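# Move the pink garment from the laundry bag to the bin

## Task

Lift the pink garment out of the open laundry bag and set all of it inside the bin. When you finish, the second garment has to lie fully within the bag, and the bag has to rest on the table, either standing or lying on its side. Both hands must have released everything and backed away.

## Robot and tools

ROBOT. There are two arms, left_arm and right_arm, each ending in a five-finger hand. The left hand mirrors the right one. Base positions in the scene frame: left_arm at (-0.013, +0.318, +0.031) m, right_arm at (-0.013, -0.241, +0.031) m, both nearly unrotated. A post stands on the floor behind them.

FRAME. Every position, orientation, velocity and target uses the scene frame. Its origin sits at table-top height, halfway between the nominal bases. +x points out over the table, +y toward left_arm, +z up. Arm names do not match image sides.

HAND POINT. Each arm is steered by a hand point. It lies 0.05 m in front of the palm and 0.15 m from the wrist mount along the fingers. Its +z runs along straight fingers and +y points out of the palm. On the right hand +x points across the palm away from the thumb; on the left hand +x points toward the thumb. Straight fingertips reach 0.06-0.07 m past the point, with their centre lines 0.06 m toward -y. A wrist bracket on the little-finger side sticks out about 0.10 m across the palm and can strike things. Resting hands often sit 1-3 cm (sometimes 5 cm) short of the command, usually low, with no contact involved.

ROW LAYOUT. One row holds 28 numbers, each in [-1, 1], covering both arms even if one is idle. Order: left dx, dy, dz, rx, ry, rz; left little, ring, middle, index, thumb_bend, thumb_turn; left force_limit, speed; then the same 14 for the right arm.

Pose numbers are offsets along the scene axes, measured from that arm's Hand target as it stood when the action (or move) began. They are not poses. 1.0 equals 0.6 m, or 180 degrees for rotation. rx, ry, rz form one rotation vector, turning about the hand point. Rows inside one action all count from that same start, not from the row before. Sending the same offset again moves the hand further. All six pose numbers at 0 means nothing new for that arm. The controller clips commanded orientation to within 40 degrees of the measured one.

Hand numbers are absolute targets, not offsets. Fingers and thumb_bend: +1 open/straight, -1 curled. thumb_turn: +1 beside the palm, -1 in front of it, facing the fingers. force_limit maps -1 to about 0 N and +1 to 10 N at the fingertip (15 N for the two thumb motors). speed rises linearly from near zero at -1 to full at +0.48, staying full up to +1. For gentle closing use speed -0.94 or lower. No value means 'unchanged', so to keep a hand as it is, resend the eight hand numbers of its last executed row. If none was sent yet, send hand_measured, then hand_force_limit and hand_speed.

GRIPPING. With the thumb turned in front, the hand wraps objects about 0.035-0.065 m thick, or handles down to about 0.025 m. A thumb-tip to index-pad pinch holds light items up to about 0.08 m. A motor runs until it reaches its target or, while closing, until its load hits force_limit. It then locks. To squeeze harder, raise force_limit and send a target more closed than hand_measured. To loosen, send a target more open.

TOOLS.
- execute_actions: actions is a list of actions. Each action is a table of 1 to 15 rows, one per 1/30 s step. A shorter table repeats its last row up to step 15. cameras lists camera names; ["all"] shows all, [] shows none. Images come by default only when actions is empty.
- move: target is one row or a list of up to 15 rows. Every row's offsets count from the same starting Hand targets. The hand point travels in a straight line, and all paths share at most 10 s. speed is the top path speed in m/s, from 0.002 to 4.3, default 0.25; turning rate is capped at twice that in rad/s. speed can be one number or one per target. blend is in metres, one number or one per target; 0 stops at each corner. blocking=false returns early while the move continues. Paths do not avoid obstacles or the other arm. Faster moves overshoot more and hit harder.
- wait: seconds from 0 to 3600. It sends nothing new, and a running move carries on.
- stop: brakes the current move.
- zoom_image: camera plus region [x0, y0, x1, y1] in pixels, at most 504 wide and 504 high, from that camera's newest image.
- show_instructions: shows the reference pages.
- finished_scene: ends the scene for good. scene is optional and equals 1.

CAMERAS. cam_head_left and cam_head_right (896x504) are on one head bar, cam_high (896x504) looks from the far side, and cam_left_wrist and cam_right_wrist (672x504, fisheye) ride on the wrists.

RESULTS. Each call reports end_effector_position (m) and end_effector_quat_wxyz in the scene frame, plus the Hand target that the next offsets start from. Joint positions, velocities and torques are also given. Joint velocities may read "within noise" or be omitted. hand_measured, hand_stopped_by and hand_load_n list six values in the hand-number order. hand_stopped_by values: moving, target, force, stalled or fault. hand_load_n is positive when the finger is pushed open; a value near 0 can mean the grip was lost. A move result adds a 'move:' line with its ending (done, off_target, moving, held, fault) and any limits, where paced means the pose was clipped and held means steps were withheld. Lines MOTOR HOT (85 °C) and OVER-TEMPERATURE FAULT (100 °C, arm goes limp for 30-60 s) warn of heating. Heating comes from holding loads, stretching out or pushing toward unreachable poses.

AVOID. Letting anything fall off the table, or leaving it off the table, fails the task. So do hard hits on fixed or heavy things and any real collision between the two arms or hands; never close one hand on the other's fingers. Also avoid drops (even tiny ones), releasing moving items, fast swings with a load, heavy finger strain and arm stops. Loose objects may get an occasional nudge, so check before finishing. To end a push, command the target back past the hand point. Finish with both hands open and clear of the bag, garments and bin.

Each tool is called after ">>>" by a JSON object that holds its "api" and its "payload", one argument or row to a line.

Reference images:

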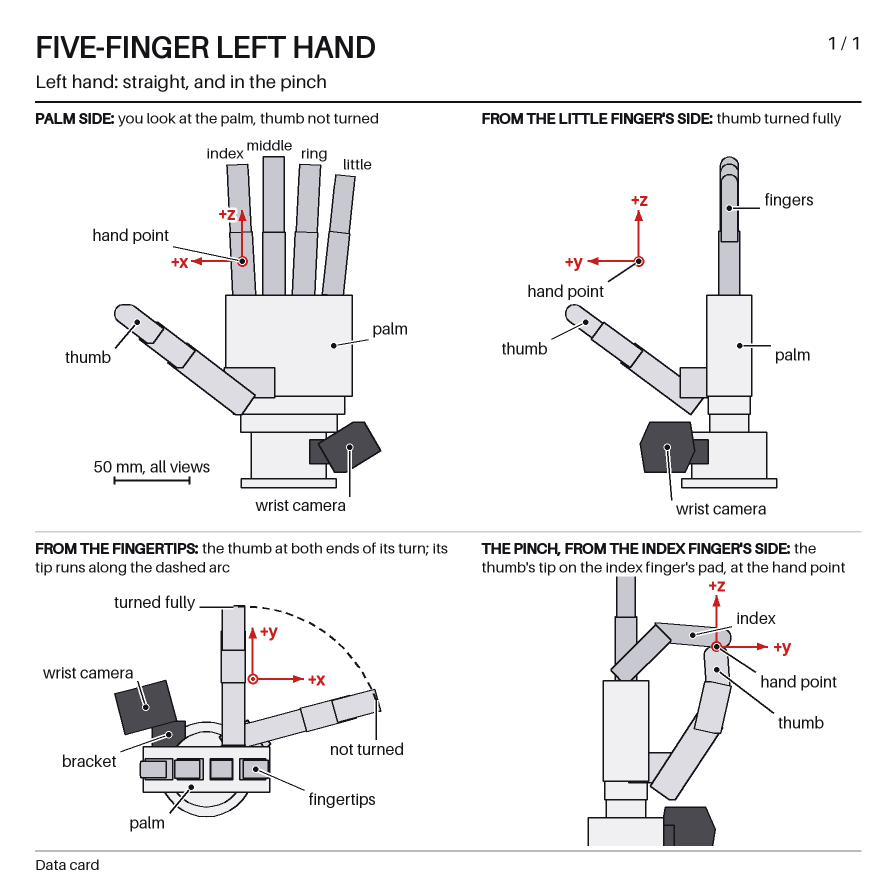

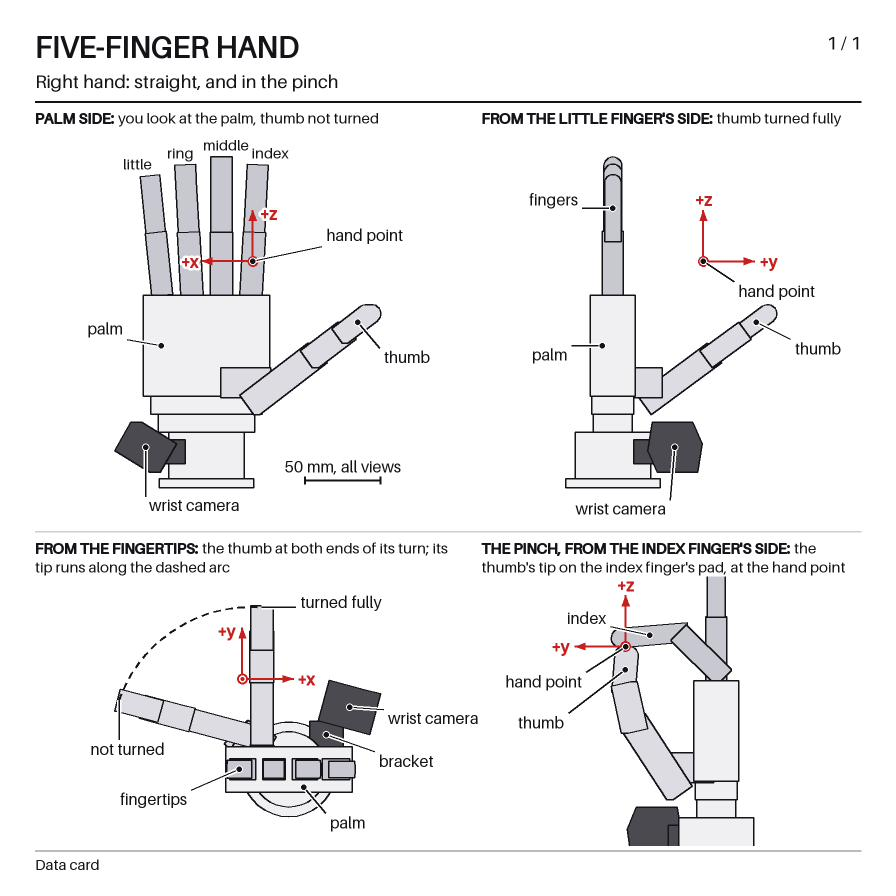

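## Session

>>> {"api": "execute_actions", "payload": {
  "actions": []
}}

Scene clock: 0.00 s.
left_arm: end_effector_position=(+0.2565, +0.5920, +0.2689) hand_measured=(+1.000, +1.000, +1.000, +1.000, +1.000, +1.000) hand_load_n=(+0.0, +0.0, +0.0, +0.0, +0.0, +0.0) hand_stopped_by=(target, target, target, target, target, target) hand_force_limit=0.00 hand_speed=-0.80 end_effector_quat_wxyz=(+0.663, -0.230, +0.619, +0.352) | right_arm: end_effector_position=(+0.5999, -0.0233, +0.3133) hand_measured=(+1.000, +1.000, +1.000, +1.000, +1.000, +1.000) hand_load_n=(+0.0, +0.0, +0.0, +0.0, +0.0, +0.0) hand_stopped_by=(target, target, target, target, target, target) hand_force_limit=0.00 hand_speed=-0.80 end_effector_quat_wxyz=(+0.191, -0.098, +0.831, +0.514)
Joint positions: left_arm=[0.369 0.89 0.203 0.827 -0.408 1.759] | right_arm=[0.039 1.775 1.435 -0.677 -1.083 1.708]
Joint velocities: within noise
Joint torques (N m): no reading
Heat: left arm: hottest shoulder 36 °C; right arm: hottest shoulder 35 °C.
Hand target: left_arm +0.2606, +0.5939, +0.2809; +0.672, -0.230, +0.609, +0.352 | right_arm +0.6048, -0.0232, +0.3191; +0.198, -0.102, +0.829, +0.513

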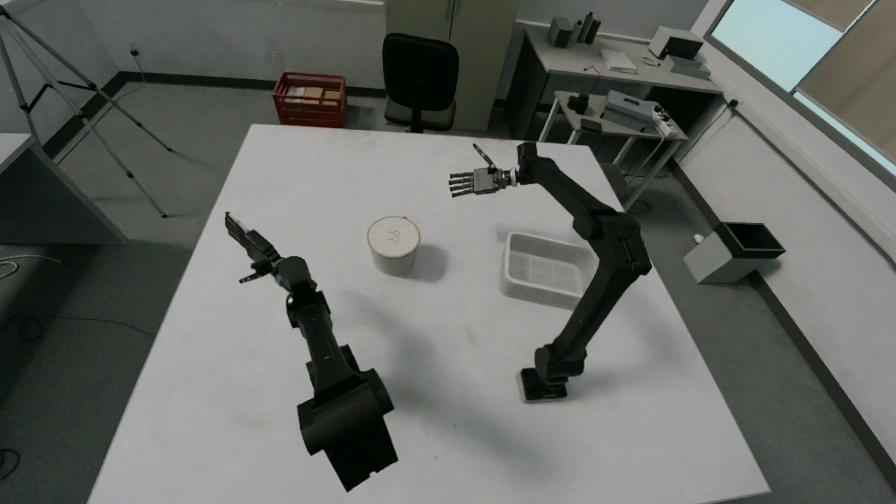

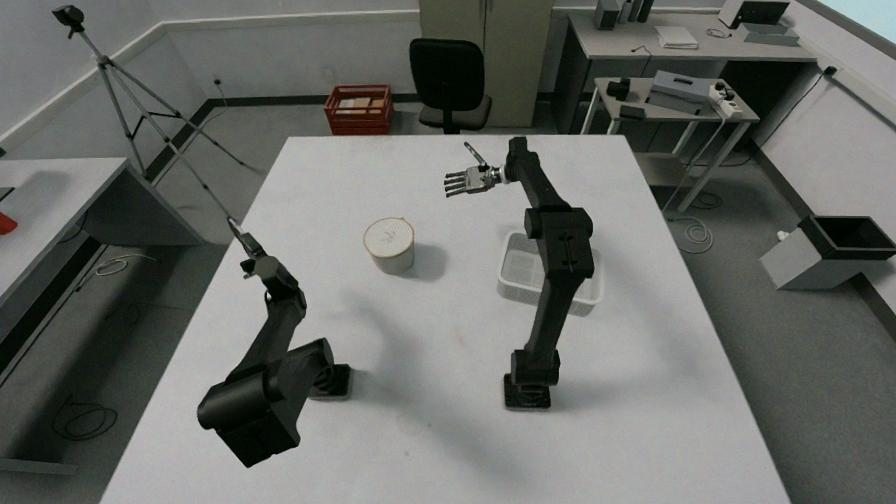

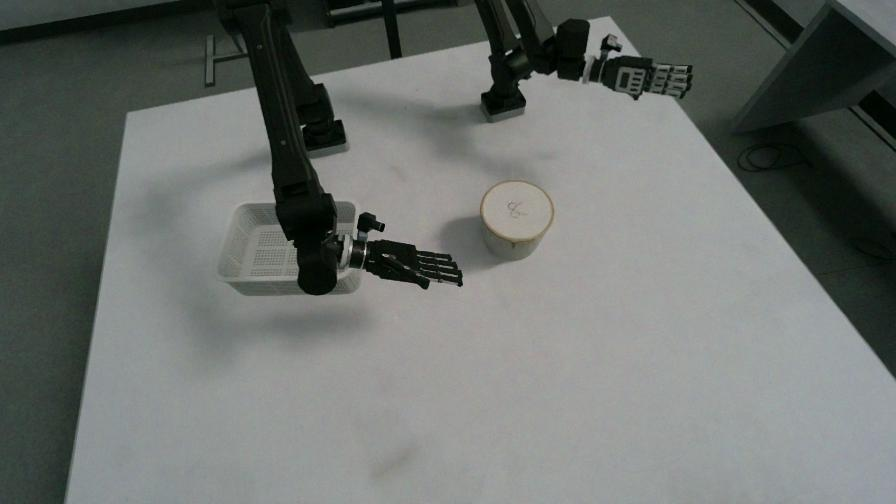

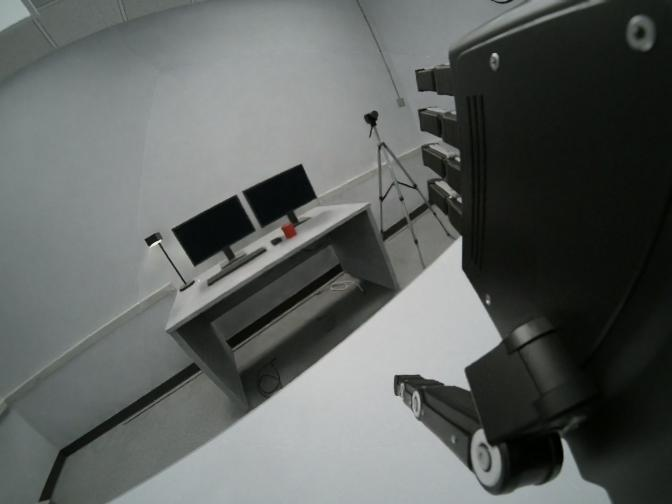

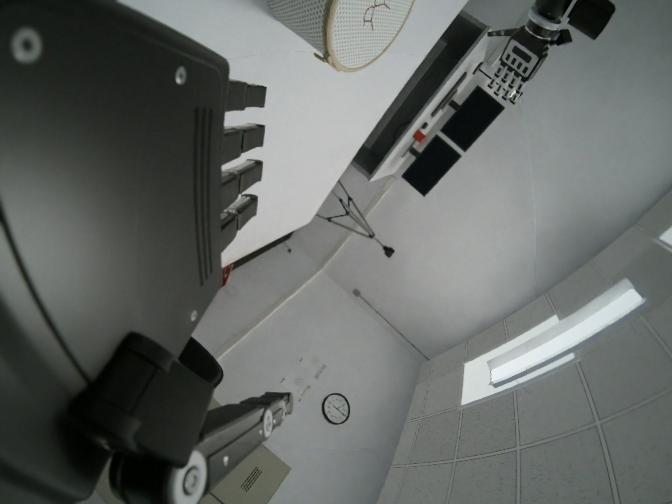

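>>> {"api": "zoom_image", "payload": {
  "camera": "cam_head_left",
  "region": [340, 190, 480, 290]
}}

>>> {"api": "zoom_image", "payload": {
  "camera": "cam_head_right",
  "region": [340, 190, 480, 290]
}}

>>> {"api": "zoom_image", "payload": {
  "camera": "cam_high",
  "region": [440, 160, 600, 280]
}}

>>> {"api": "zoom_image", "payload": {
  "camera": "cam_right_wrist",
  "region": [230, 0, 430, 100]
}}

>>> {"api": "zoom_image", "payload": {
  "camera": "cam_high",
  "region": [200, 180, 380, 310]
}}

Scaled by 3.600 from the camera's image (finer frame: 1280x720).

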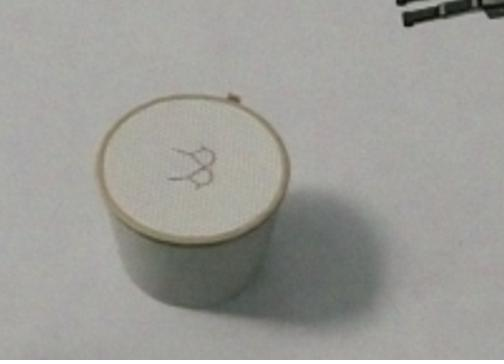

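Scaled by 3.600 from the camera's image (finer frame: 1280x720).

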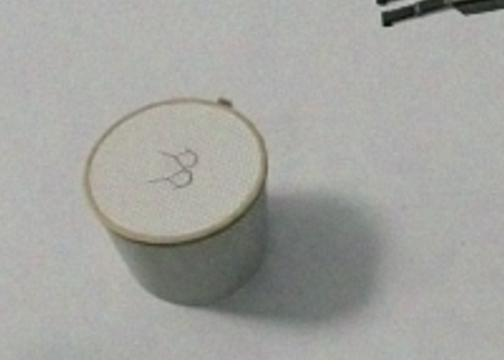

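Scaled by 3.150 from the camera's image (finer frame: 1280x720).

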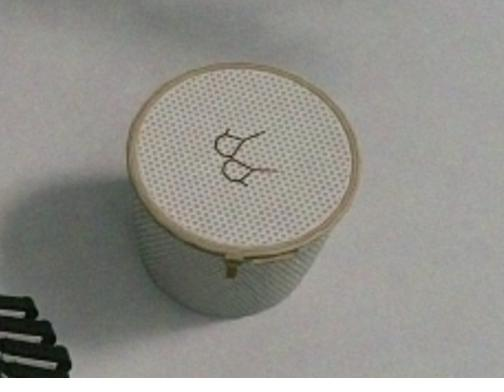

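Scaled by 2.520 from the camera's image (finer frame: 960x720).

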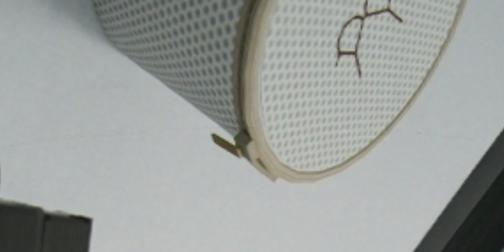

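Scaled by 2.800 from the camera's image (finer frame: 1280x720).

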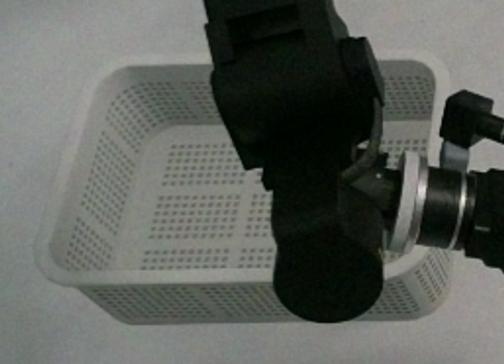

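>>> {"api": "move", "payload": {
  "target": [0,0,0,0,0,0,1,1,1,1,1,1,0,-0.8,-0.458,0.122,-0.082,-0.183,0.142,-0.031,1,1,1,1,1,1,0,-0.8],
  "speed": 0.2,
  "cameras": ["all"]
}}

Scene clock: 8.20 s.
left_arm: end_effector_position=(+0.2565, +0.5920, +0.2689) hand_measured=(+1.000, +1.000, +1.000, +1.000, +1.000, +1.000) hand_load_n=(+0.0, +0.0, +0.0, +0.0, +0.0, +0.0) hand_stopped_by=(target, target, target, target, target, target) hand_force_limit=0.00 hand_speed=-0.80 end_effector_quat_wxyz=(+0.663, -0.230, +0.619, +0.352) | right_arm: end_effector_position=(+0.3355, +0.0489, +0.2704) hand_measured=(+1.000, +1.000, +1.000, +1.000, +1.000, +1.000) hand_load_n=(+0.0, +0.0, +0.0, +0.0, -0.5, +0.0) hand_stopped_by=(target, target, target, target, target, target) hand_force_limit=0.00 hand_speed=-0.80 end_effector_quat_wxyz=(+0.004, +0.000, +0.965, +0.261)
Joint positions: left_arm=[0.369 0.89 0.203 0.827 -0.408 1.759] | right_arm=[0.424 1.207 1.048 -1.171 -0.475 2.047]
Joint torques (N m): left_arm=[-0.62 -0.97 10.95 2.19 0.09 0.06] | right_arm=[0.62 -8.64 8.84 0.28 -0.43 0.18]
Heat: left arm: hottest shoulder 36 °C; right arm: hottest shoulder 35 °C.
Hand target: left_arm +0.2606, +0.5939, +0.2809; +0.672, -0.230, +0.609, +0.352 | right_arm +0.3301, +0.0500, +0.2699; +0.000, +0.001, +0.966, +0.259
Off the commanded pose: left_arm 0.013 m, 1 deg | right_arm 0.006 m, 1 deg.
move: done
cam_right_wrist: T_world_to_cam=[[-0.20804, 0.8339, 0.51121, -0.11175], [0.86439, -0.08786, 0.49508, -0.41328], [0.45777, 0.54488, -0.70253, 0.12071]] pos_world=[0.27873, -0.0089, 0.34654]

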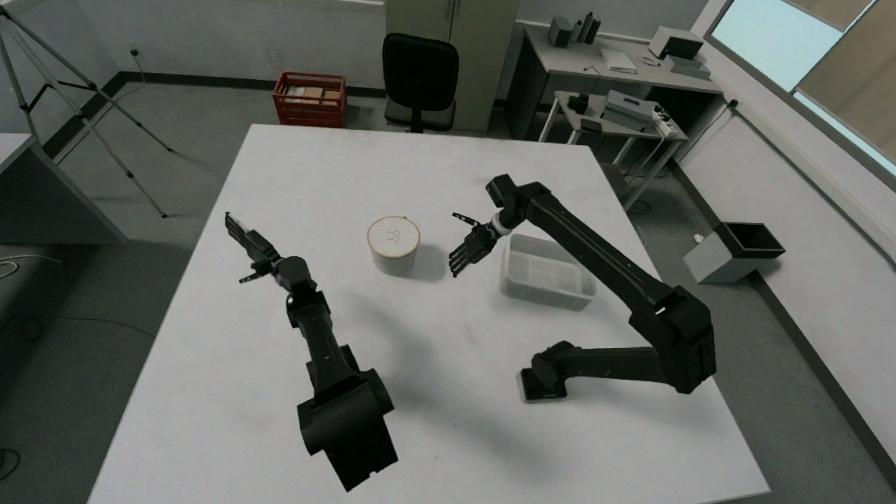

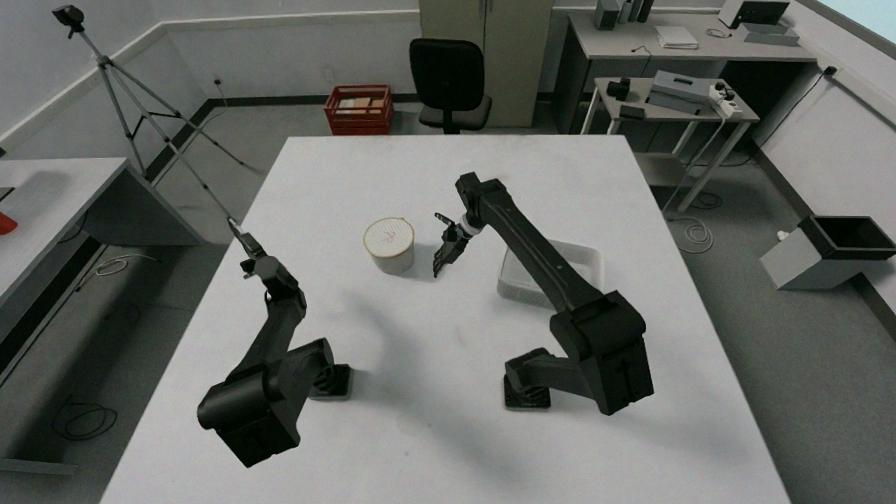

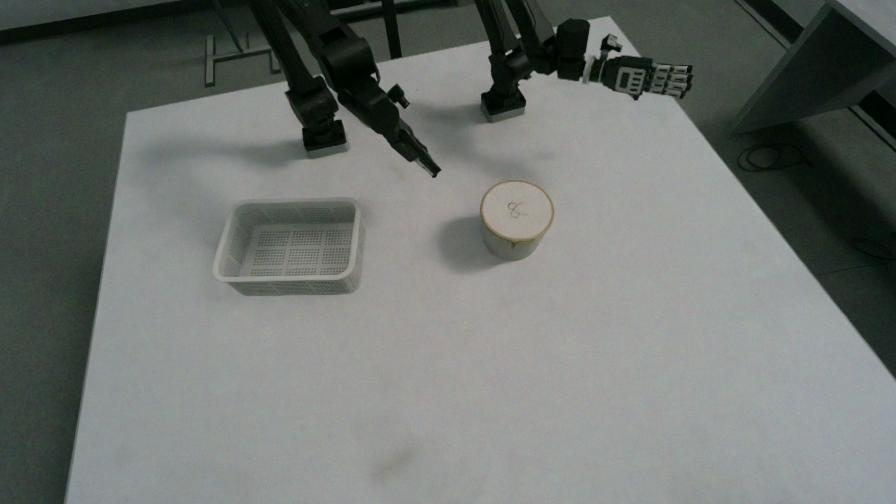

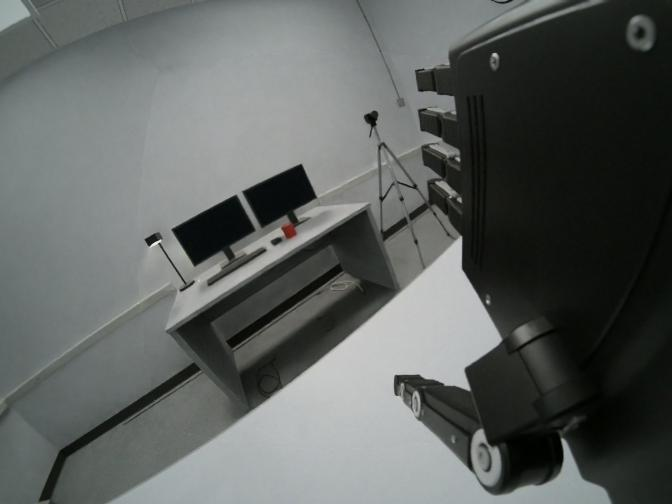

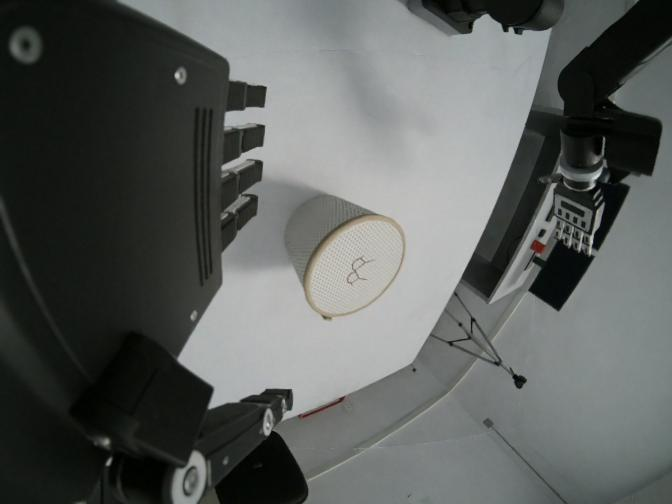

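>>> {"api": "zoom_image", "payload": {
  "camera": "cam_right_wrist",
  "region": [270, 180, 430, 340]
}}

>>> {"api": "zoom_image", "payload": {
  "camera": "cam_high",
  "region": [200, 180, 380, 310]
}}

>>> {"api": "zoom_image", "payload": {
  "camera": "cam_high",
  "region": [470, 170, 570, 270]
}}

Scaled by 3.150 from the camera's image (finer frame: 960x720).

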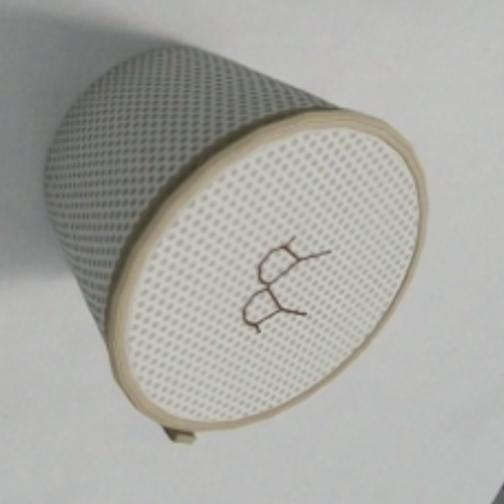

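Scaled by 2.800 from the camera's image (finer frame: 1280x720).

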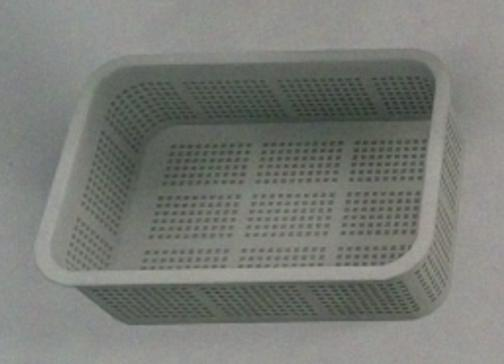

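Scaled by 5.040 from the camera's image (finer frame: 1280x720).

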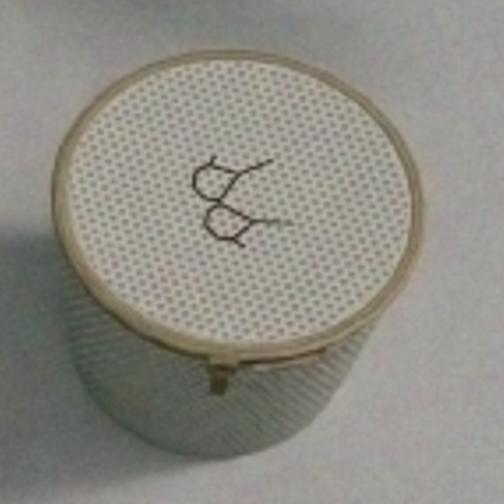

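>>> {"api": "zoom_image", "payload": {
  "camera": "cam_right_wrist",
  "region": [290, 260, 370, 330]
}}

>>> {"api": "zoom_image", "payload": {
  "camera": "cam_head_left",
  "region": [360, 210, 430, 280]
}}

>>> {"api": "zoom_image", "payload": {
  "camera": "cam_head_right",
  "region": [355, 210, 425, 280]
}}

>>> {"api": "zoom_image", "payload": {
  "camera": "cam_high",
  "region": [500, 225, 550, 265]
}}

Scaled by 6.300 from the camera's image (finer frame: 960x720).

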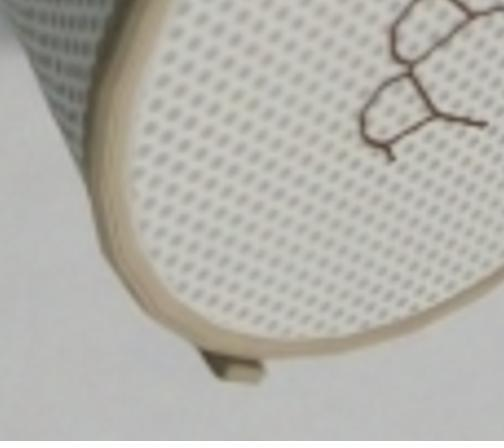

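Scaled by 7.200 from the camera's image (finer frame: 1280x720).

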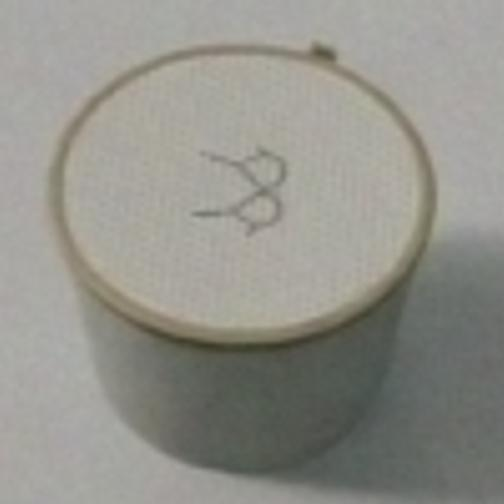

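Scaled by 7.200 from the camera's image (finer frame: 1280x720).

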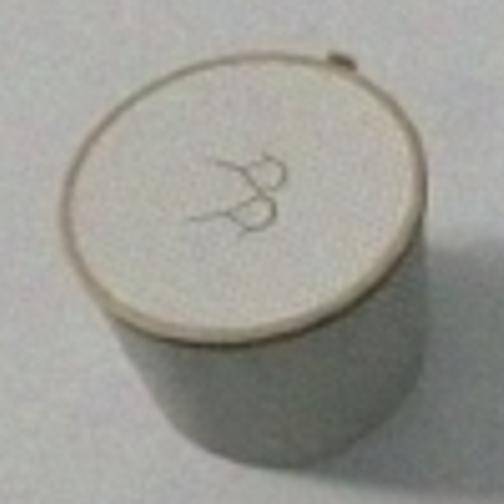

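Scaled by 10.080 from the camera's image (finer frame: 1280x720).

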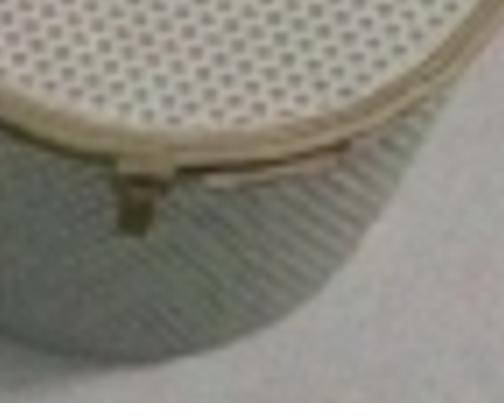

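>>> {"api": "move", "payload": {
  "target": [
    [0,0,0,0,0,0,1,1,1,1,1,-1,0,0,0.15,-0.5,0.05,0,0,0,1,1,1,1,1,1,0,-0.8],
    [0.216,-0.756,0.03,-0.053,0.588,-0.347,1,1,1,1,1,-1,0,0,0.15,-0.5,0.05,0,0,0,1,1,1,1,1,1,0,-0.8]
  ],
  "speed": 0.25,
  "cameras": ["all"]
}}

Scene clock: 21.70 s.
left_arm: end_effector_position=(+0.3841, +0.1508, +0.2871) hand_measured=(+1.000, +1.000, +1.000, +1.000, +1.000, -1.000) hand_load_n=(-0.5, +0.0, +0.0, +0.0, +0.0, +0.0) hand_stopped_by=(target, target, target, target, target, target) hand_force_limit=0.00 hand_speed=0.00 end_effector_quat_wxyz=(-0.009, +0.369, +0.929, +0.003) | right_arm: end_effector_position=(+0.4112, -0.2452, +0.2916) hand_measured=(+1.000, +1.000, +1.000, +1.000, +1.000, +1.000) hand_load_n=(+0.0, +0.0, +0.0, +0.0, +0.0, +0.0) hand_stopped_by=(target, target, target, target, target, target) hand_force_limit=0.00 hand_speed=-0.80 end_effector_quat_wxyz=(-0.003, +0.008, +0.965, +0.261)
Joint positions: left_arm=[-0.614 1.511 1.539 -1.618 -0.003 1.774] | right_arm=[-0.367 1.486 1.372 -1.668 -0.488 1.161]
Joint torques (N m): left_arm=[-1.96 -10.58 13.6 -0.44 0.07 0.23] | right_arm=[-0.26 -10.52 11.54 -0.58 -0.5 0]
Heat: left arm: hottest shoulder 36 °C; right arm: hottest shoulder 36 °C.
Hand target: left_arm +0.3902, +0.1404, +0.2988; +0.000, +0.383, +0.924, +0.000 | right_arm +0.4201, -0.2499, +0.3000; +0.000, +0.001, +0.966, +0.259
Off the commanded pose: left_arm 0.017 m, 2 deg | right_arm 0.013 m, 1 deg.
joint sent to its limit (right arm) — joint 4 (wrist pitch), lower limit. The joint targets still meet the commanded pose.
move: off_target (left_arm, right_arm)
cam_left_wrist: T_world_to_cam=[[-0.84965, -0.52437, -0.05599, 0.42939], [-0.46937, 0.70355, 0.53358, -0.0791], [-0.2404, 0.47963, -0.8439, 0.37507]] pos_world=[0.41787, 0.10092, 0.38277]
cam_right_wrist: T_world_to_cam=[[-0.18939, 0.83637, 0.51441, 0.13046], [0.87195, -0.09764, 0.47977, -0.51602], [0.45149, 0.5394, -0.71078, 0.26475]] pos_world=[0.35512, -0.3023, 0.36864]

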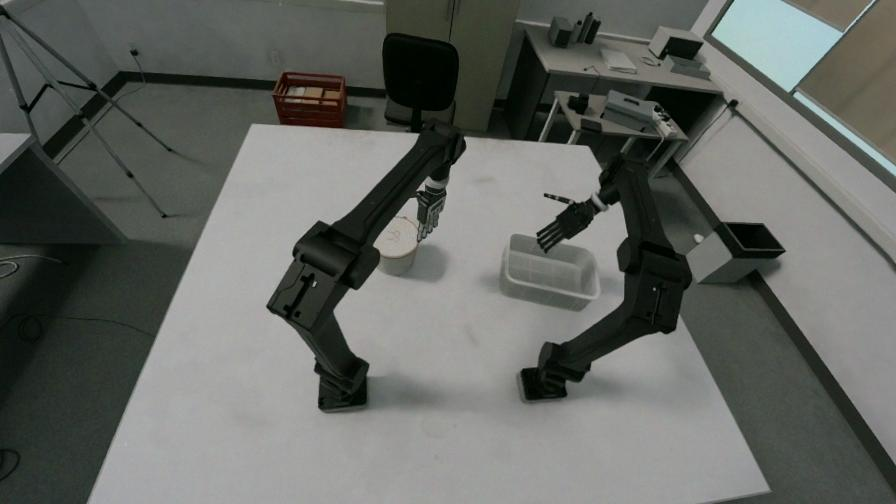

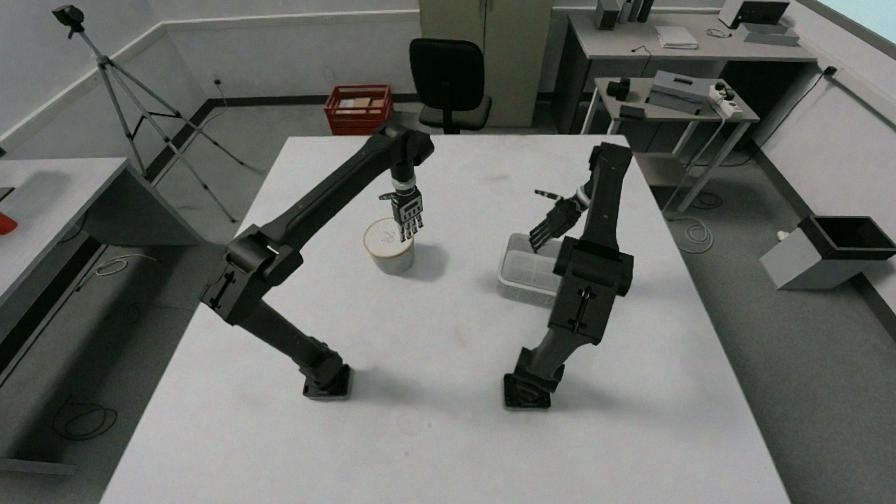

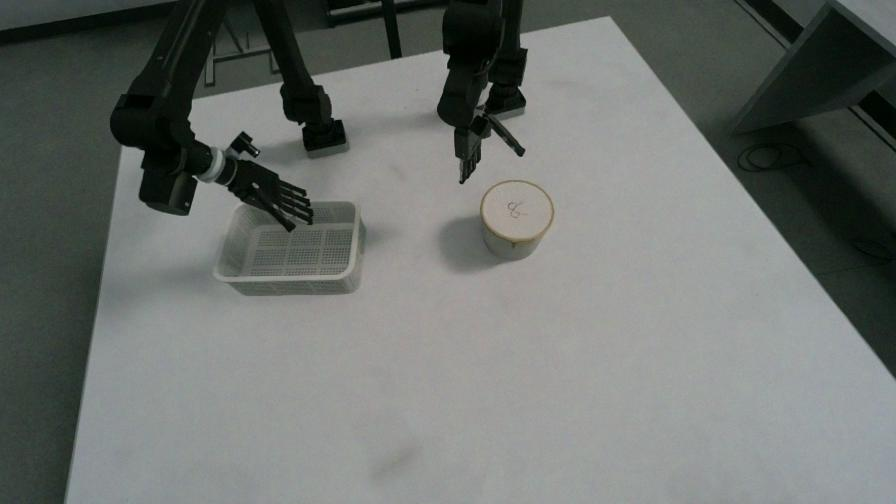

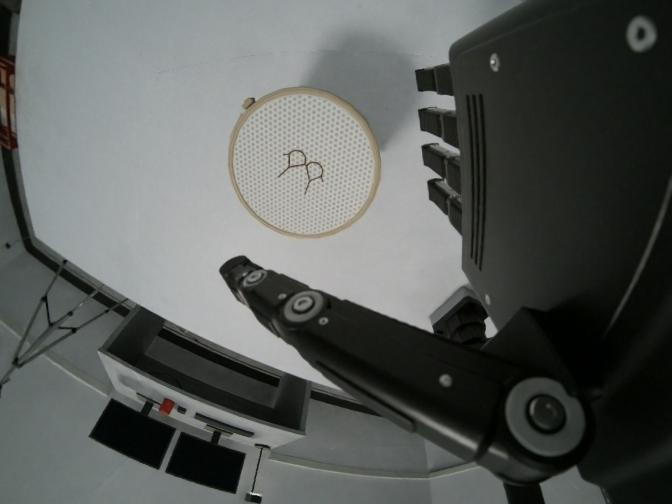

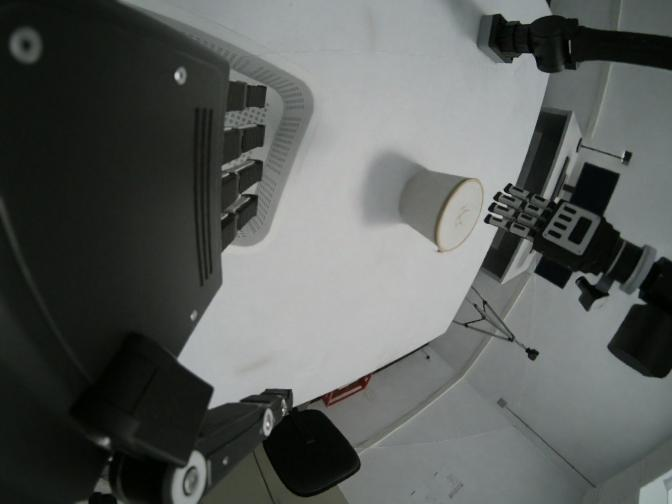

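>>> {"api": "zoom_image", "payload": {
  "camera": "cam_high",
  "region": [430, 90, 570, 220]
}}

>>> {"api": "zoom_image", "payload": {
  "camera": "cam_head_right",
  "region": [350, 170, 450, 280]
}}

>>> {"api": "zoom_image", "payload": {
  "camera": "cam_left_wrist",
  "region": [220, 70, 400, 250]
}}

>>> {"api": "zoom_image", "payload": {
  "camera": "cam_head_left",
  "region": [360, 170, 460, 280]
}}

Scaled by 3.600 from the camera's image (finer frame: 1280x720).

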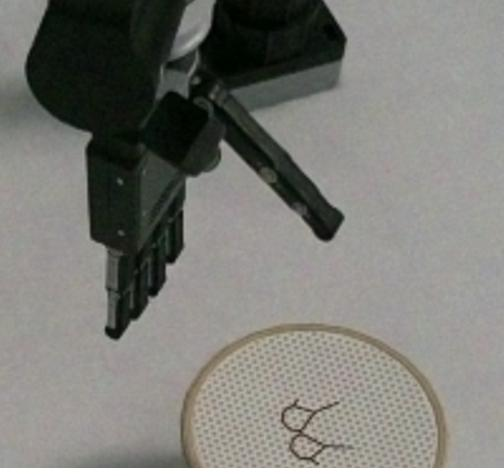

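Scaled by 4.582 from the camera's image (finer frame: 1280x720).

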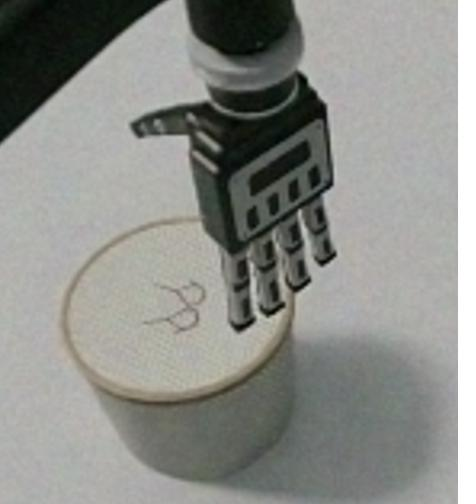

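Scaled by 2.800 from the camera's image (finer frame: 960x720).

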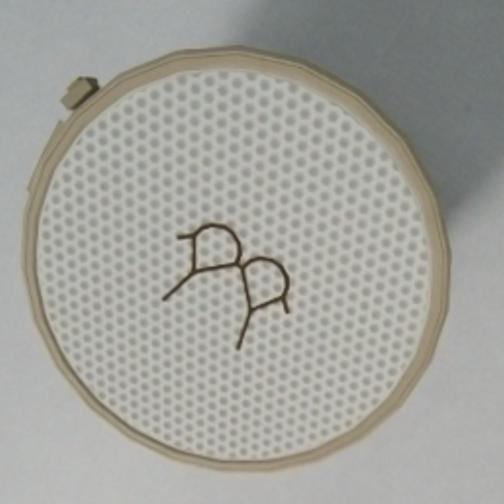

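Scaled by 4.582 from the camera's image (finer frame: 1280x720).

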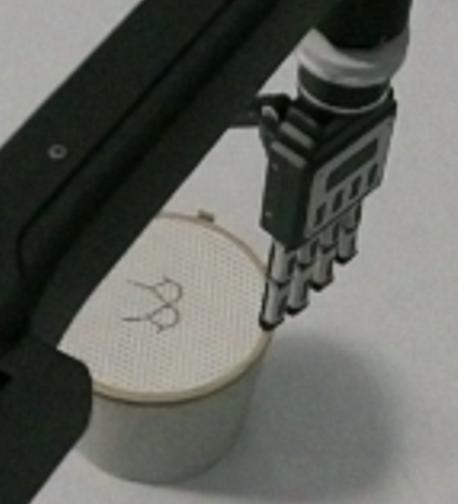

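>>> {"api": "move", "payload": {
  "target": [-0.0837,-0.0673,-0.2113,0,0,-0.0278,1,1,0,0,1,-1,0,0,0,0,0,0,0,0,1,1,1,1,1,1,0,-0.8],
  "speed": 0.15,
  "cameras": ["all"]
}}

Scene clock: 29.93 s.
left_arm: end_effector_position=(+0.3405, +0.1068, +0.1686) hand_measured=(+1.000, +1.000, +0.000, +0.000, +1.000, -1.000) hand_load_n=(+0.0, +0.5, +0.5, +0.0, +0.0, +0.0) hand_stopped_by=(target, target, target, target, target, target) hand_force_limit=0.00 hand_speed=0.00 end_effector_quat_wxyz=(-0.012, +0.425, +0.905, +0.003) | right_arm: end_effector_position=(+0.4112, -0.2452, +0.2916) hand_measured=(+1.000, +1.000, +1.000, +1.000, +1.000, +1.000) hand_load_n=(+0.0, +0.0, +0.0, +0.0, +0.0, +0.0) hand_stopped_by=(target, target, target, target, target, target) hand_force_limit=0.00 hand_speed=-0.80 end_effector_quat_wxyz=(-0.003, +0.008, +0.965, +0.261)
Joint positions: left_arm=[-0.758 1.51 1.224 -1.31 0 1.751] | right_arm=[-0.367 1.486 1.372 -1.668 -0.488 1.161]
Joint torques (N m): left_arm=[-1.79 -11.75 9.35 0.94 -0.09 -0.13] | right_arm=[-0.26 -10.52 11.54 -0.59 -0.5 0.01]
Heat: left arm: hottest elbow 39 °C; right arm: hottest elbow 38 °C.
Hand target: left_arm +0.3400, +0.0999, +0.1721; +0.000, +0.423, +0.906, +0.000 | right_arm +0.4201, -0.2499, +0.3000; +0.000, +0.001, +0.966, +0.259
Off the commanded pose: left_arm 0.008 m, 1 deg | right_arm 0.013 m, 1 deg.
joint sent to its limit (right arm) — joint 4 (wrist pitch), lower limit. The joint targets still meet the commanded pose.
move: done
cam_left_wrist: T_world_to_cam=[[-0.90717, -0.41771, -0.05055, 0.36993], [-0.3772, 0.75414, 0.53758, -0.04276], [-0.18643, 0.50674, -0.8417, 0.2641]] pos_world=[0.3687, 0.05294, 0.26397]
cam_right_wrist: T_world_to_cam=[[-0.18939, 0.83637, 0.51441, 0.13046], [0.87195, -0.09764, 0.47977, -0.51602], [0.45149, 0.5394, -0.71078, 0.26475]] pos_world=[0.35512, -0.3023, 0.36864]

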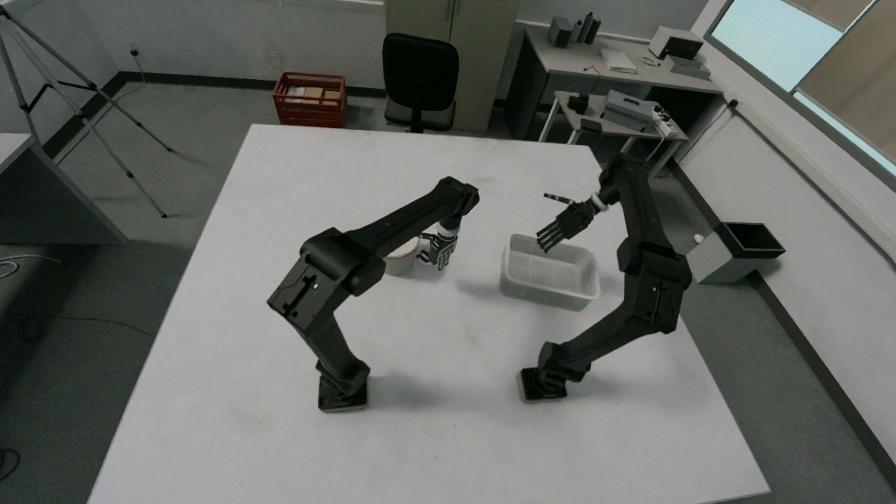

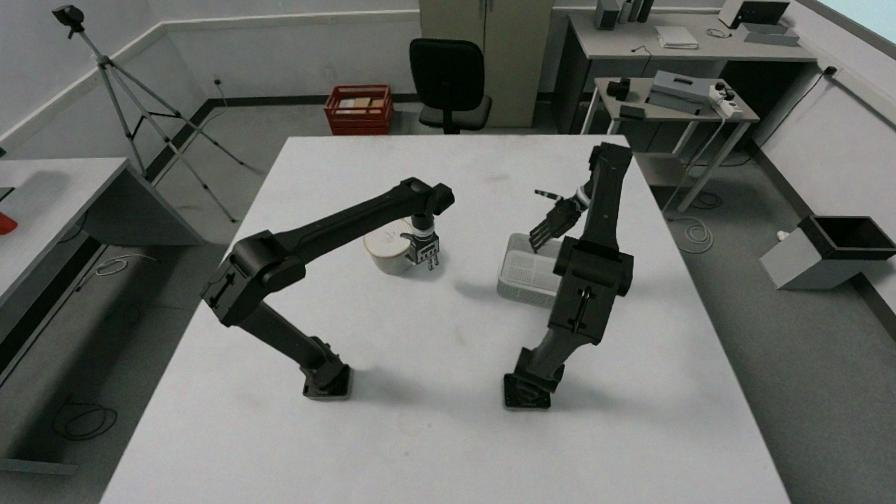

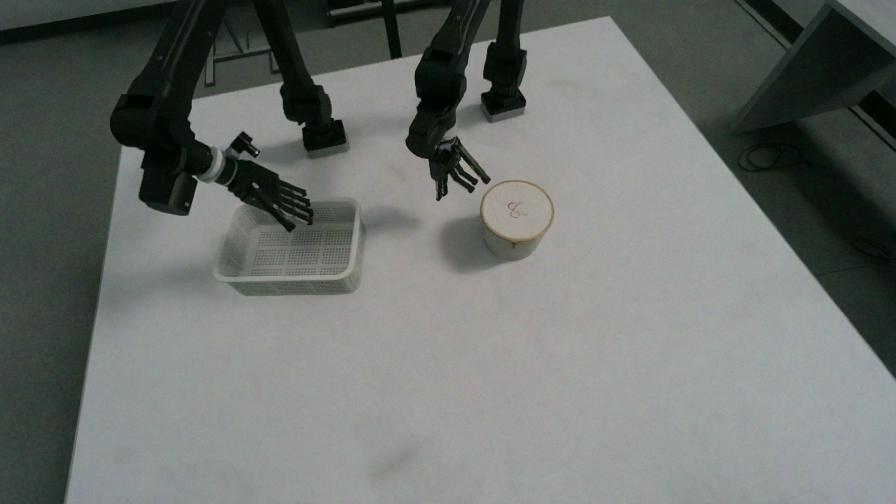

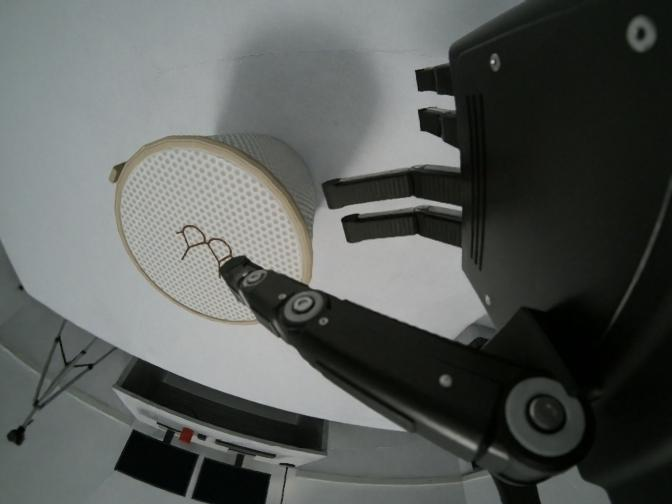

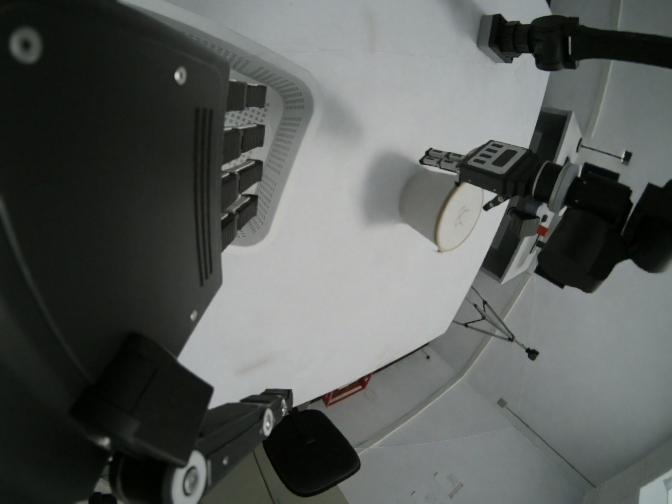

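>>> {"api": "zoom_image", "payload": {
  "camera": "cam_left_wrist",
  "region": [200, 120, 400, 300]
}}

>>> {"api": "zoom_image", "payload": {
  "camera": "cam_head_right",
  "region": [355, 180, 455, 290]
}}

>>> {"api": "zoom_image", "payload": {
  "camera": "cam_high",
  "region": [420, 120, 560, 260]
}}

>>> {"api": "zoom_image", "payload": {
  "camera": "cam_right_wrist",
  "region": [380, 130, 530, 260]
}}

Scaled by 2.520 from the camera's image (finer frame: 960x720).

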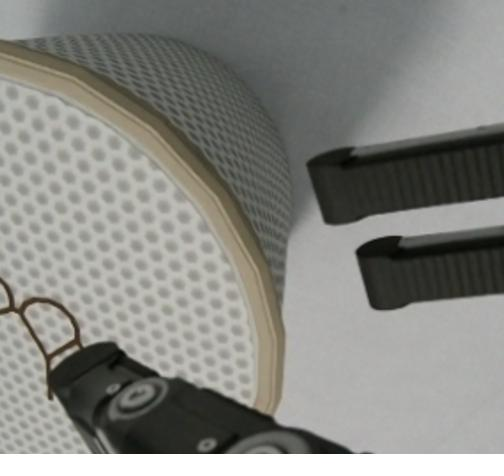

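Scaled by 4.582 from the camera's image (finer frame: 1280x720).

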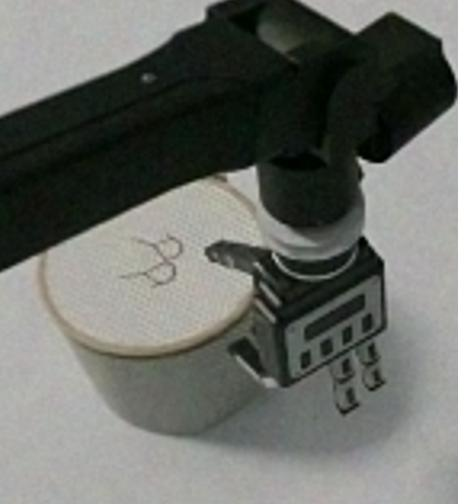

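Scaled by 3.600 from the camera's image (finer frame: 1280x720).

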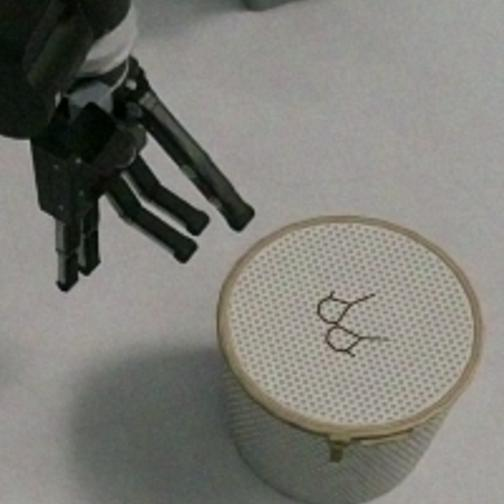

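Scaled by 3.360 from the camera's image (finer frame: 960x720).

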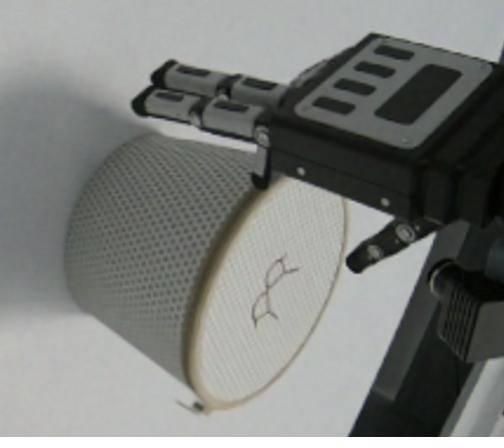

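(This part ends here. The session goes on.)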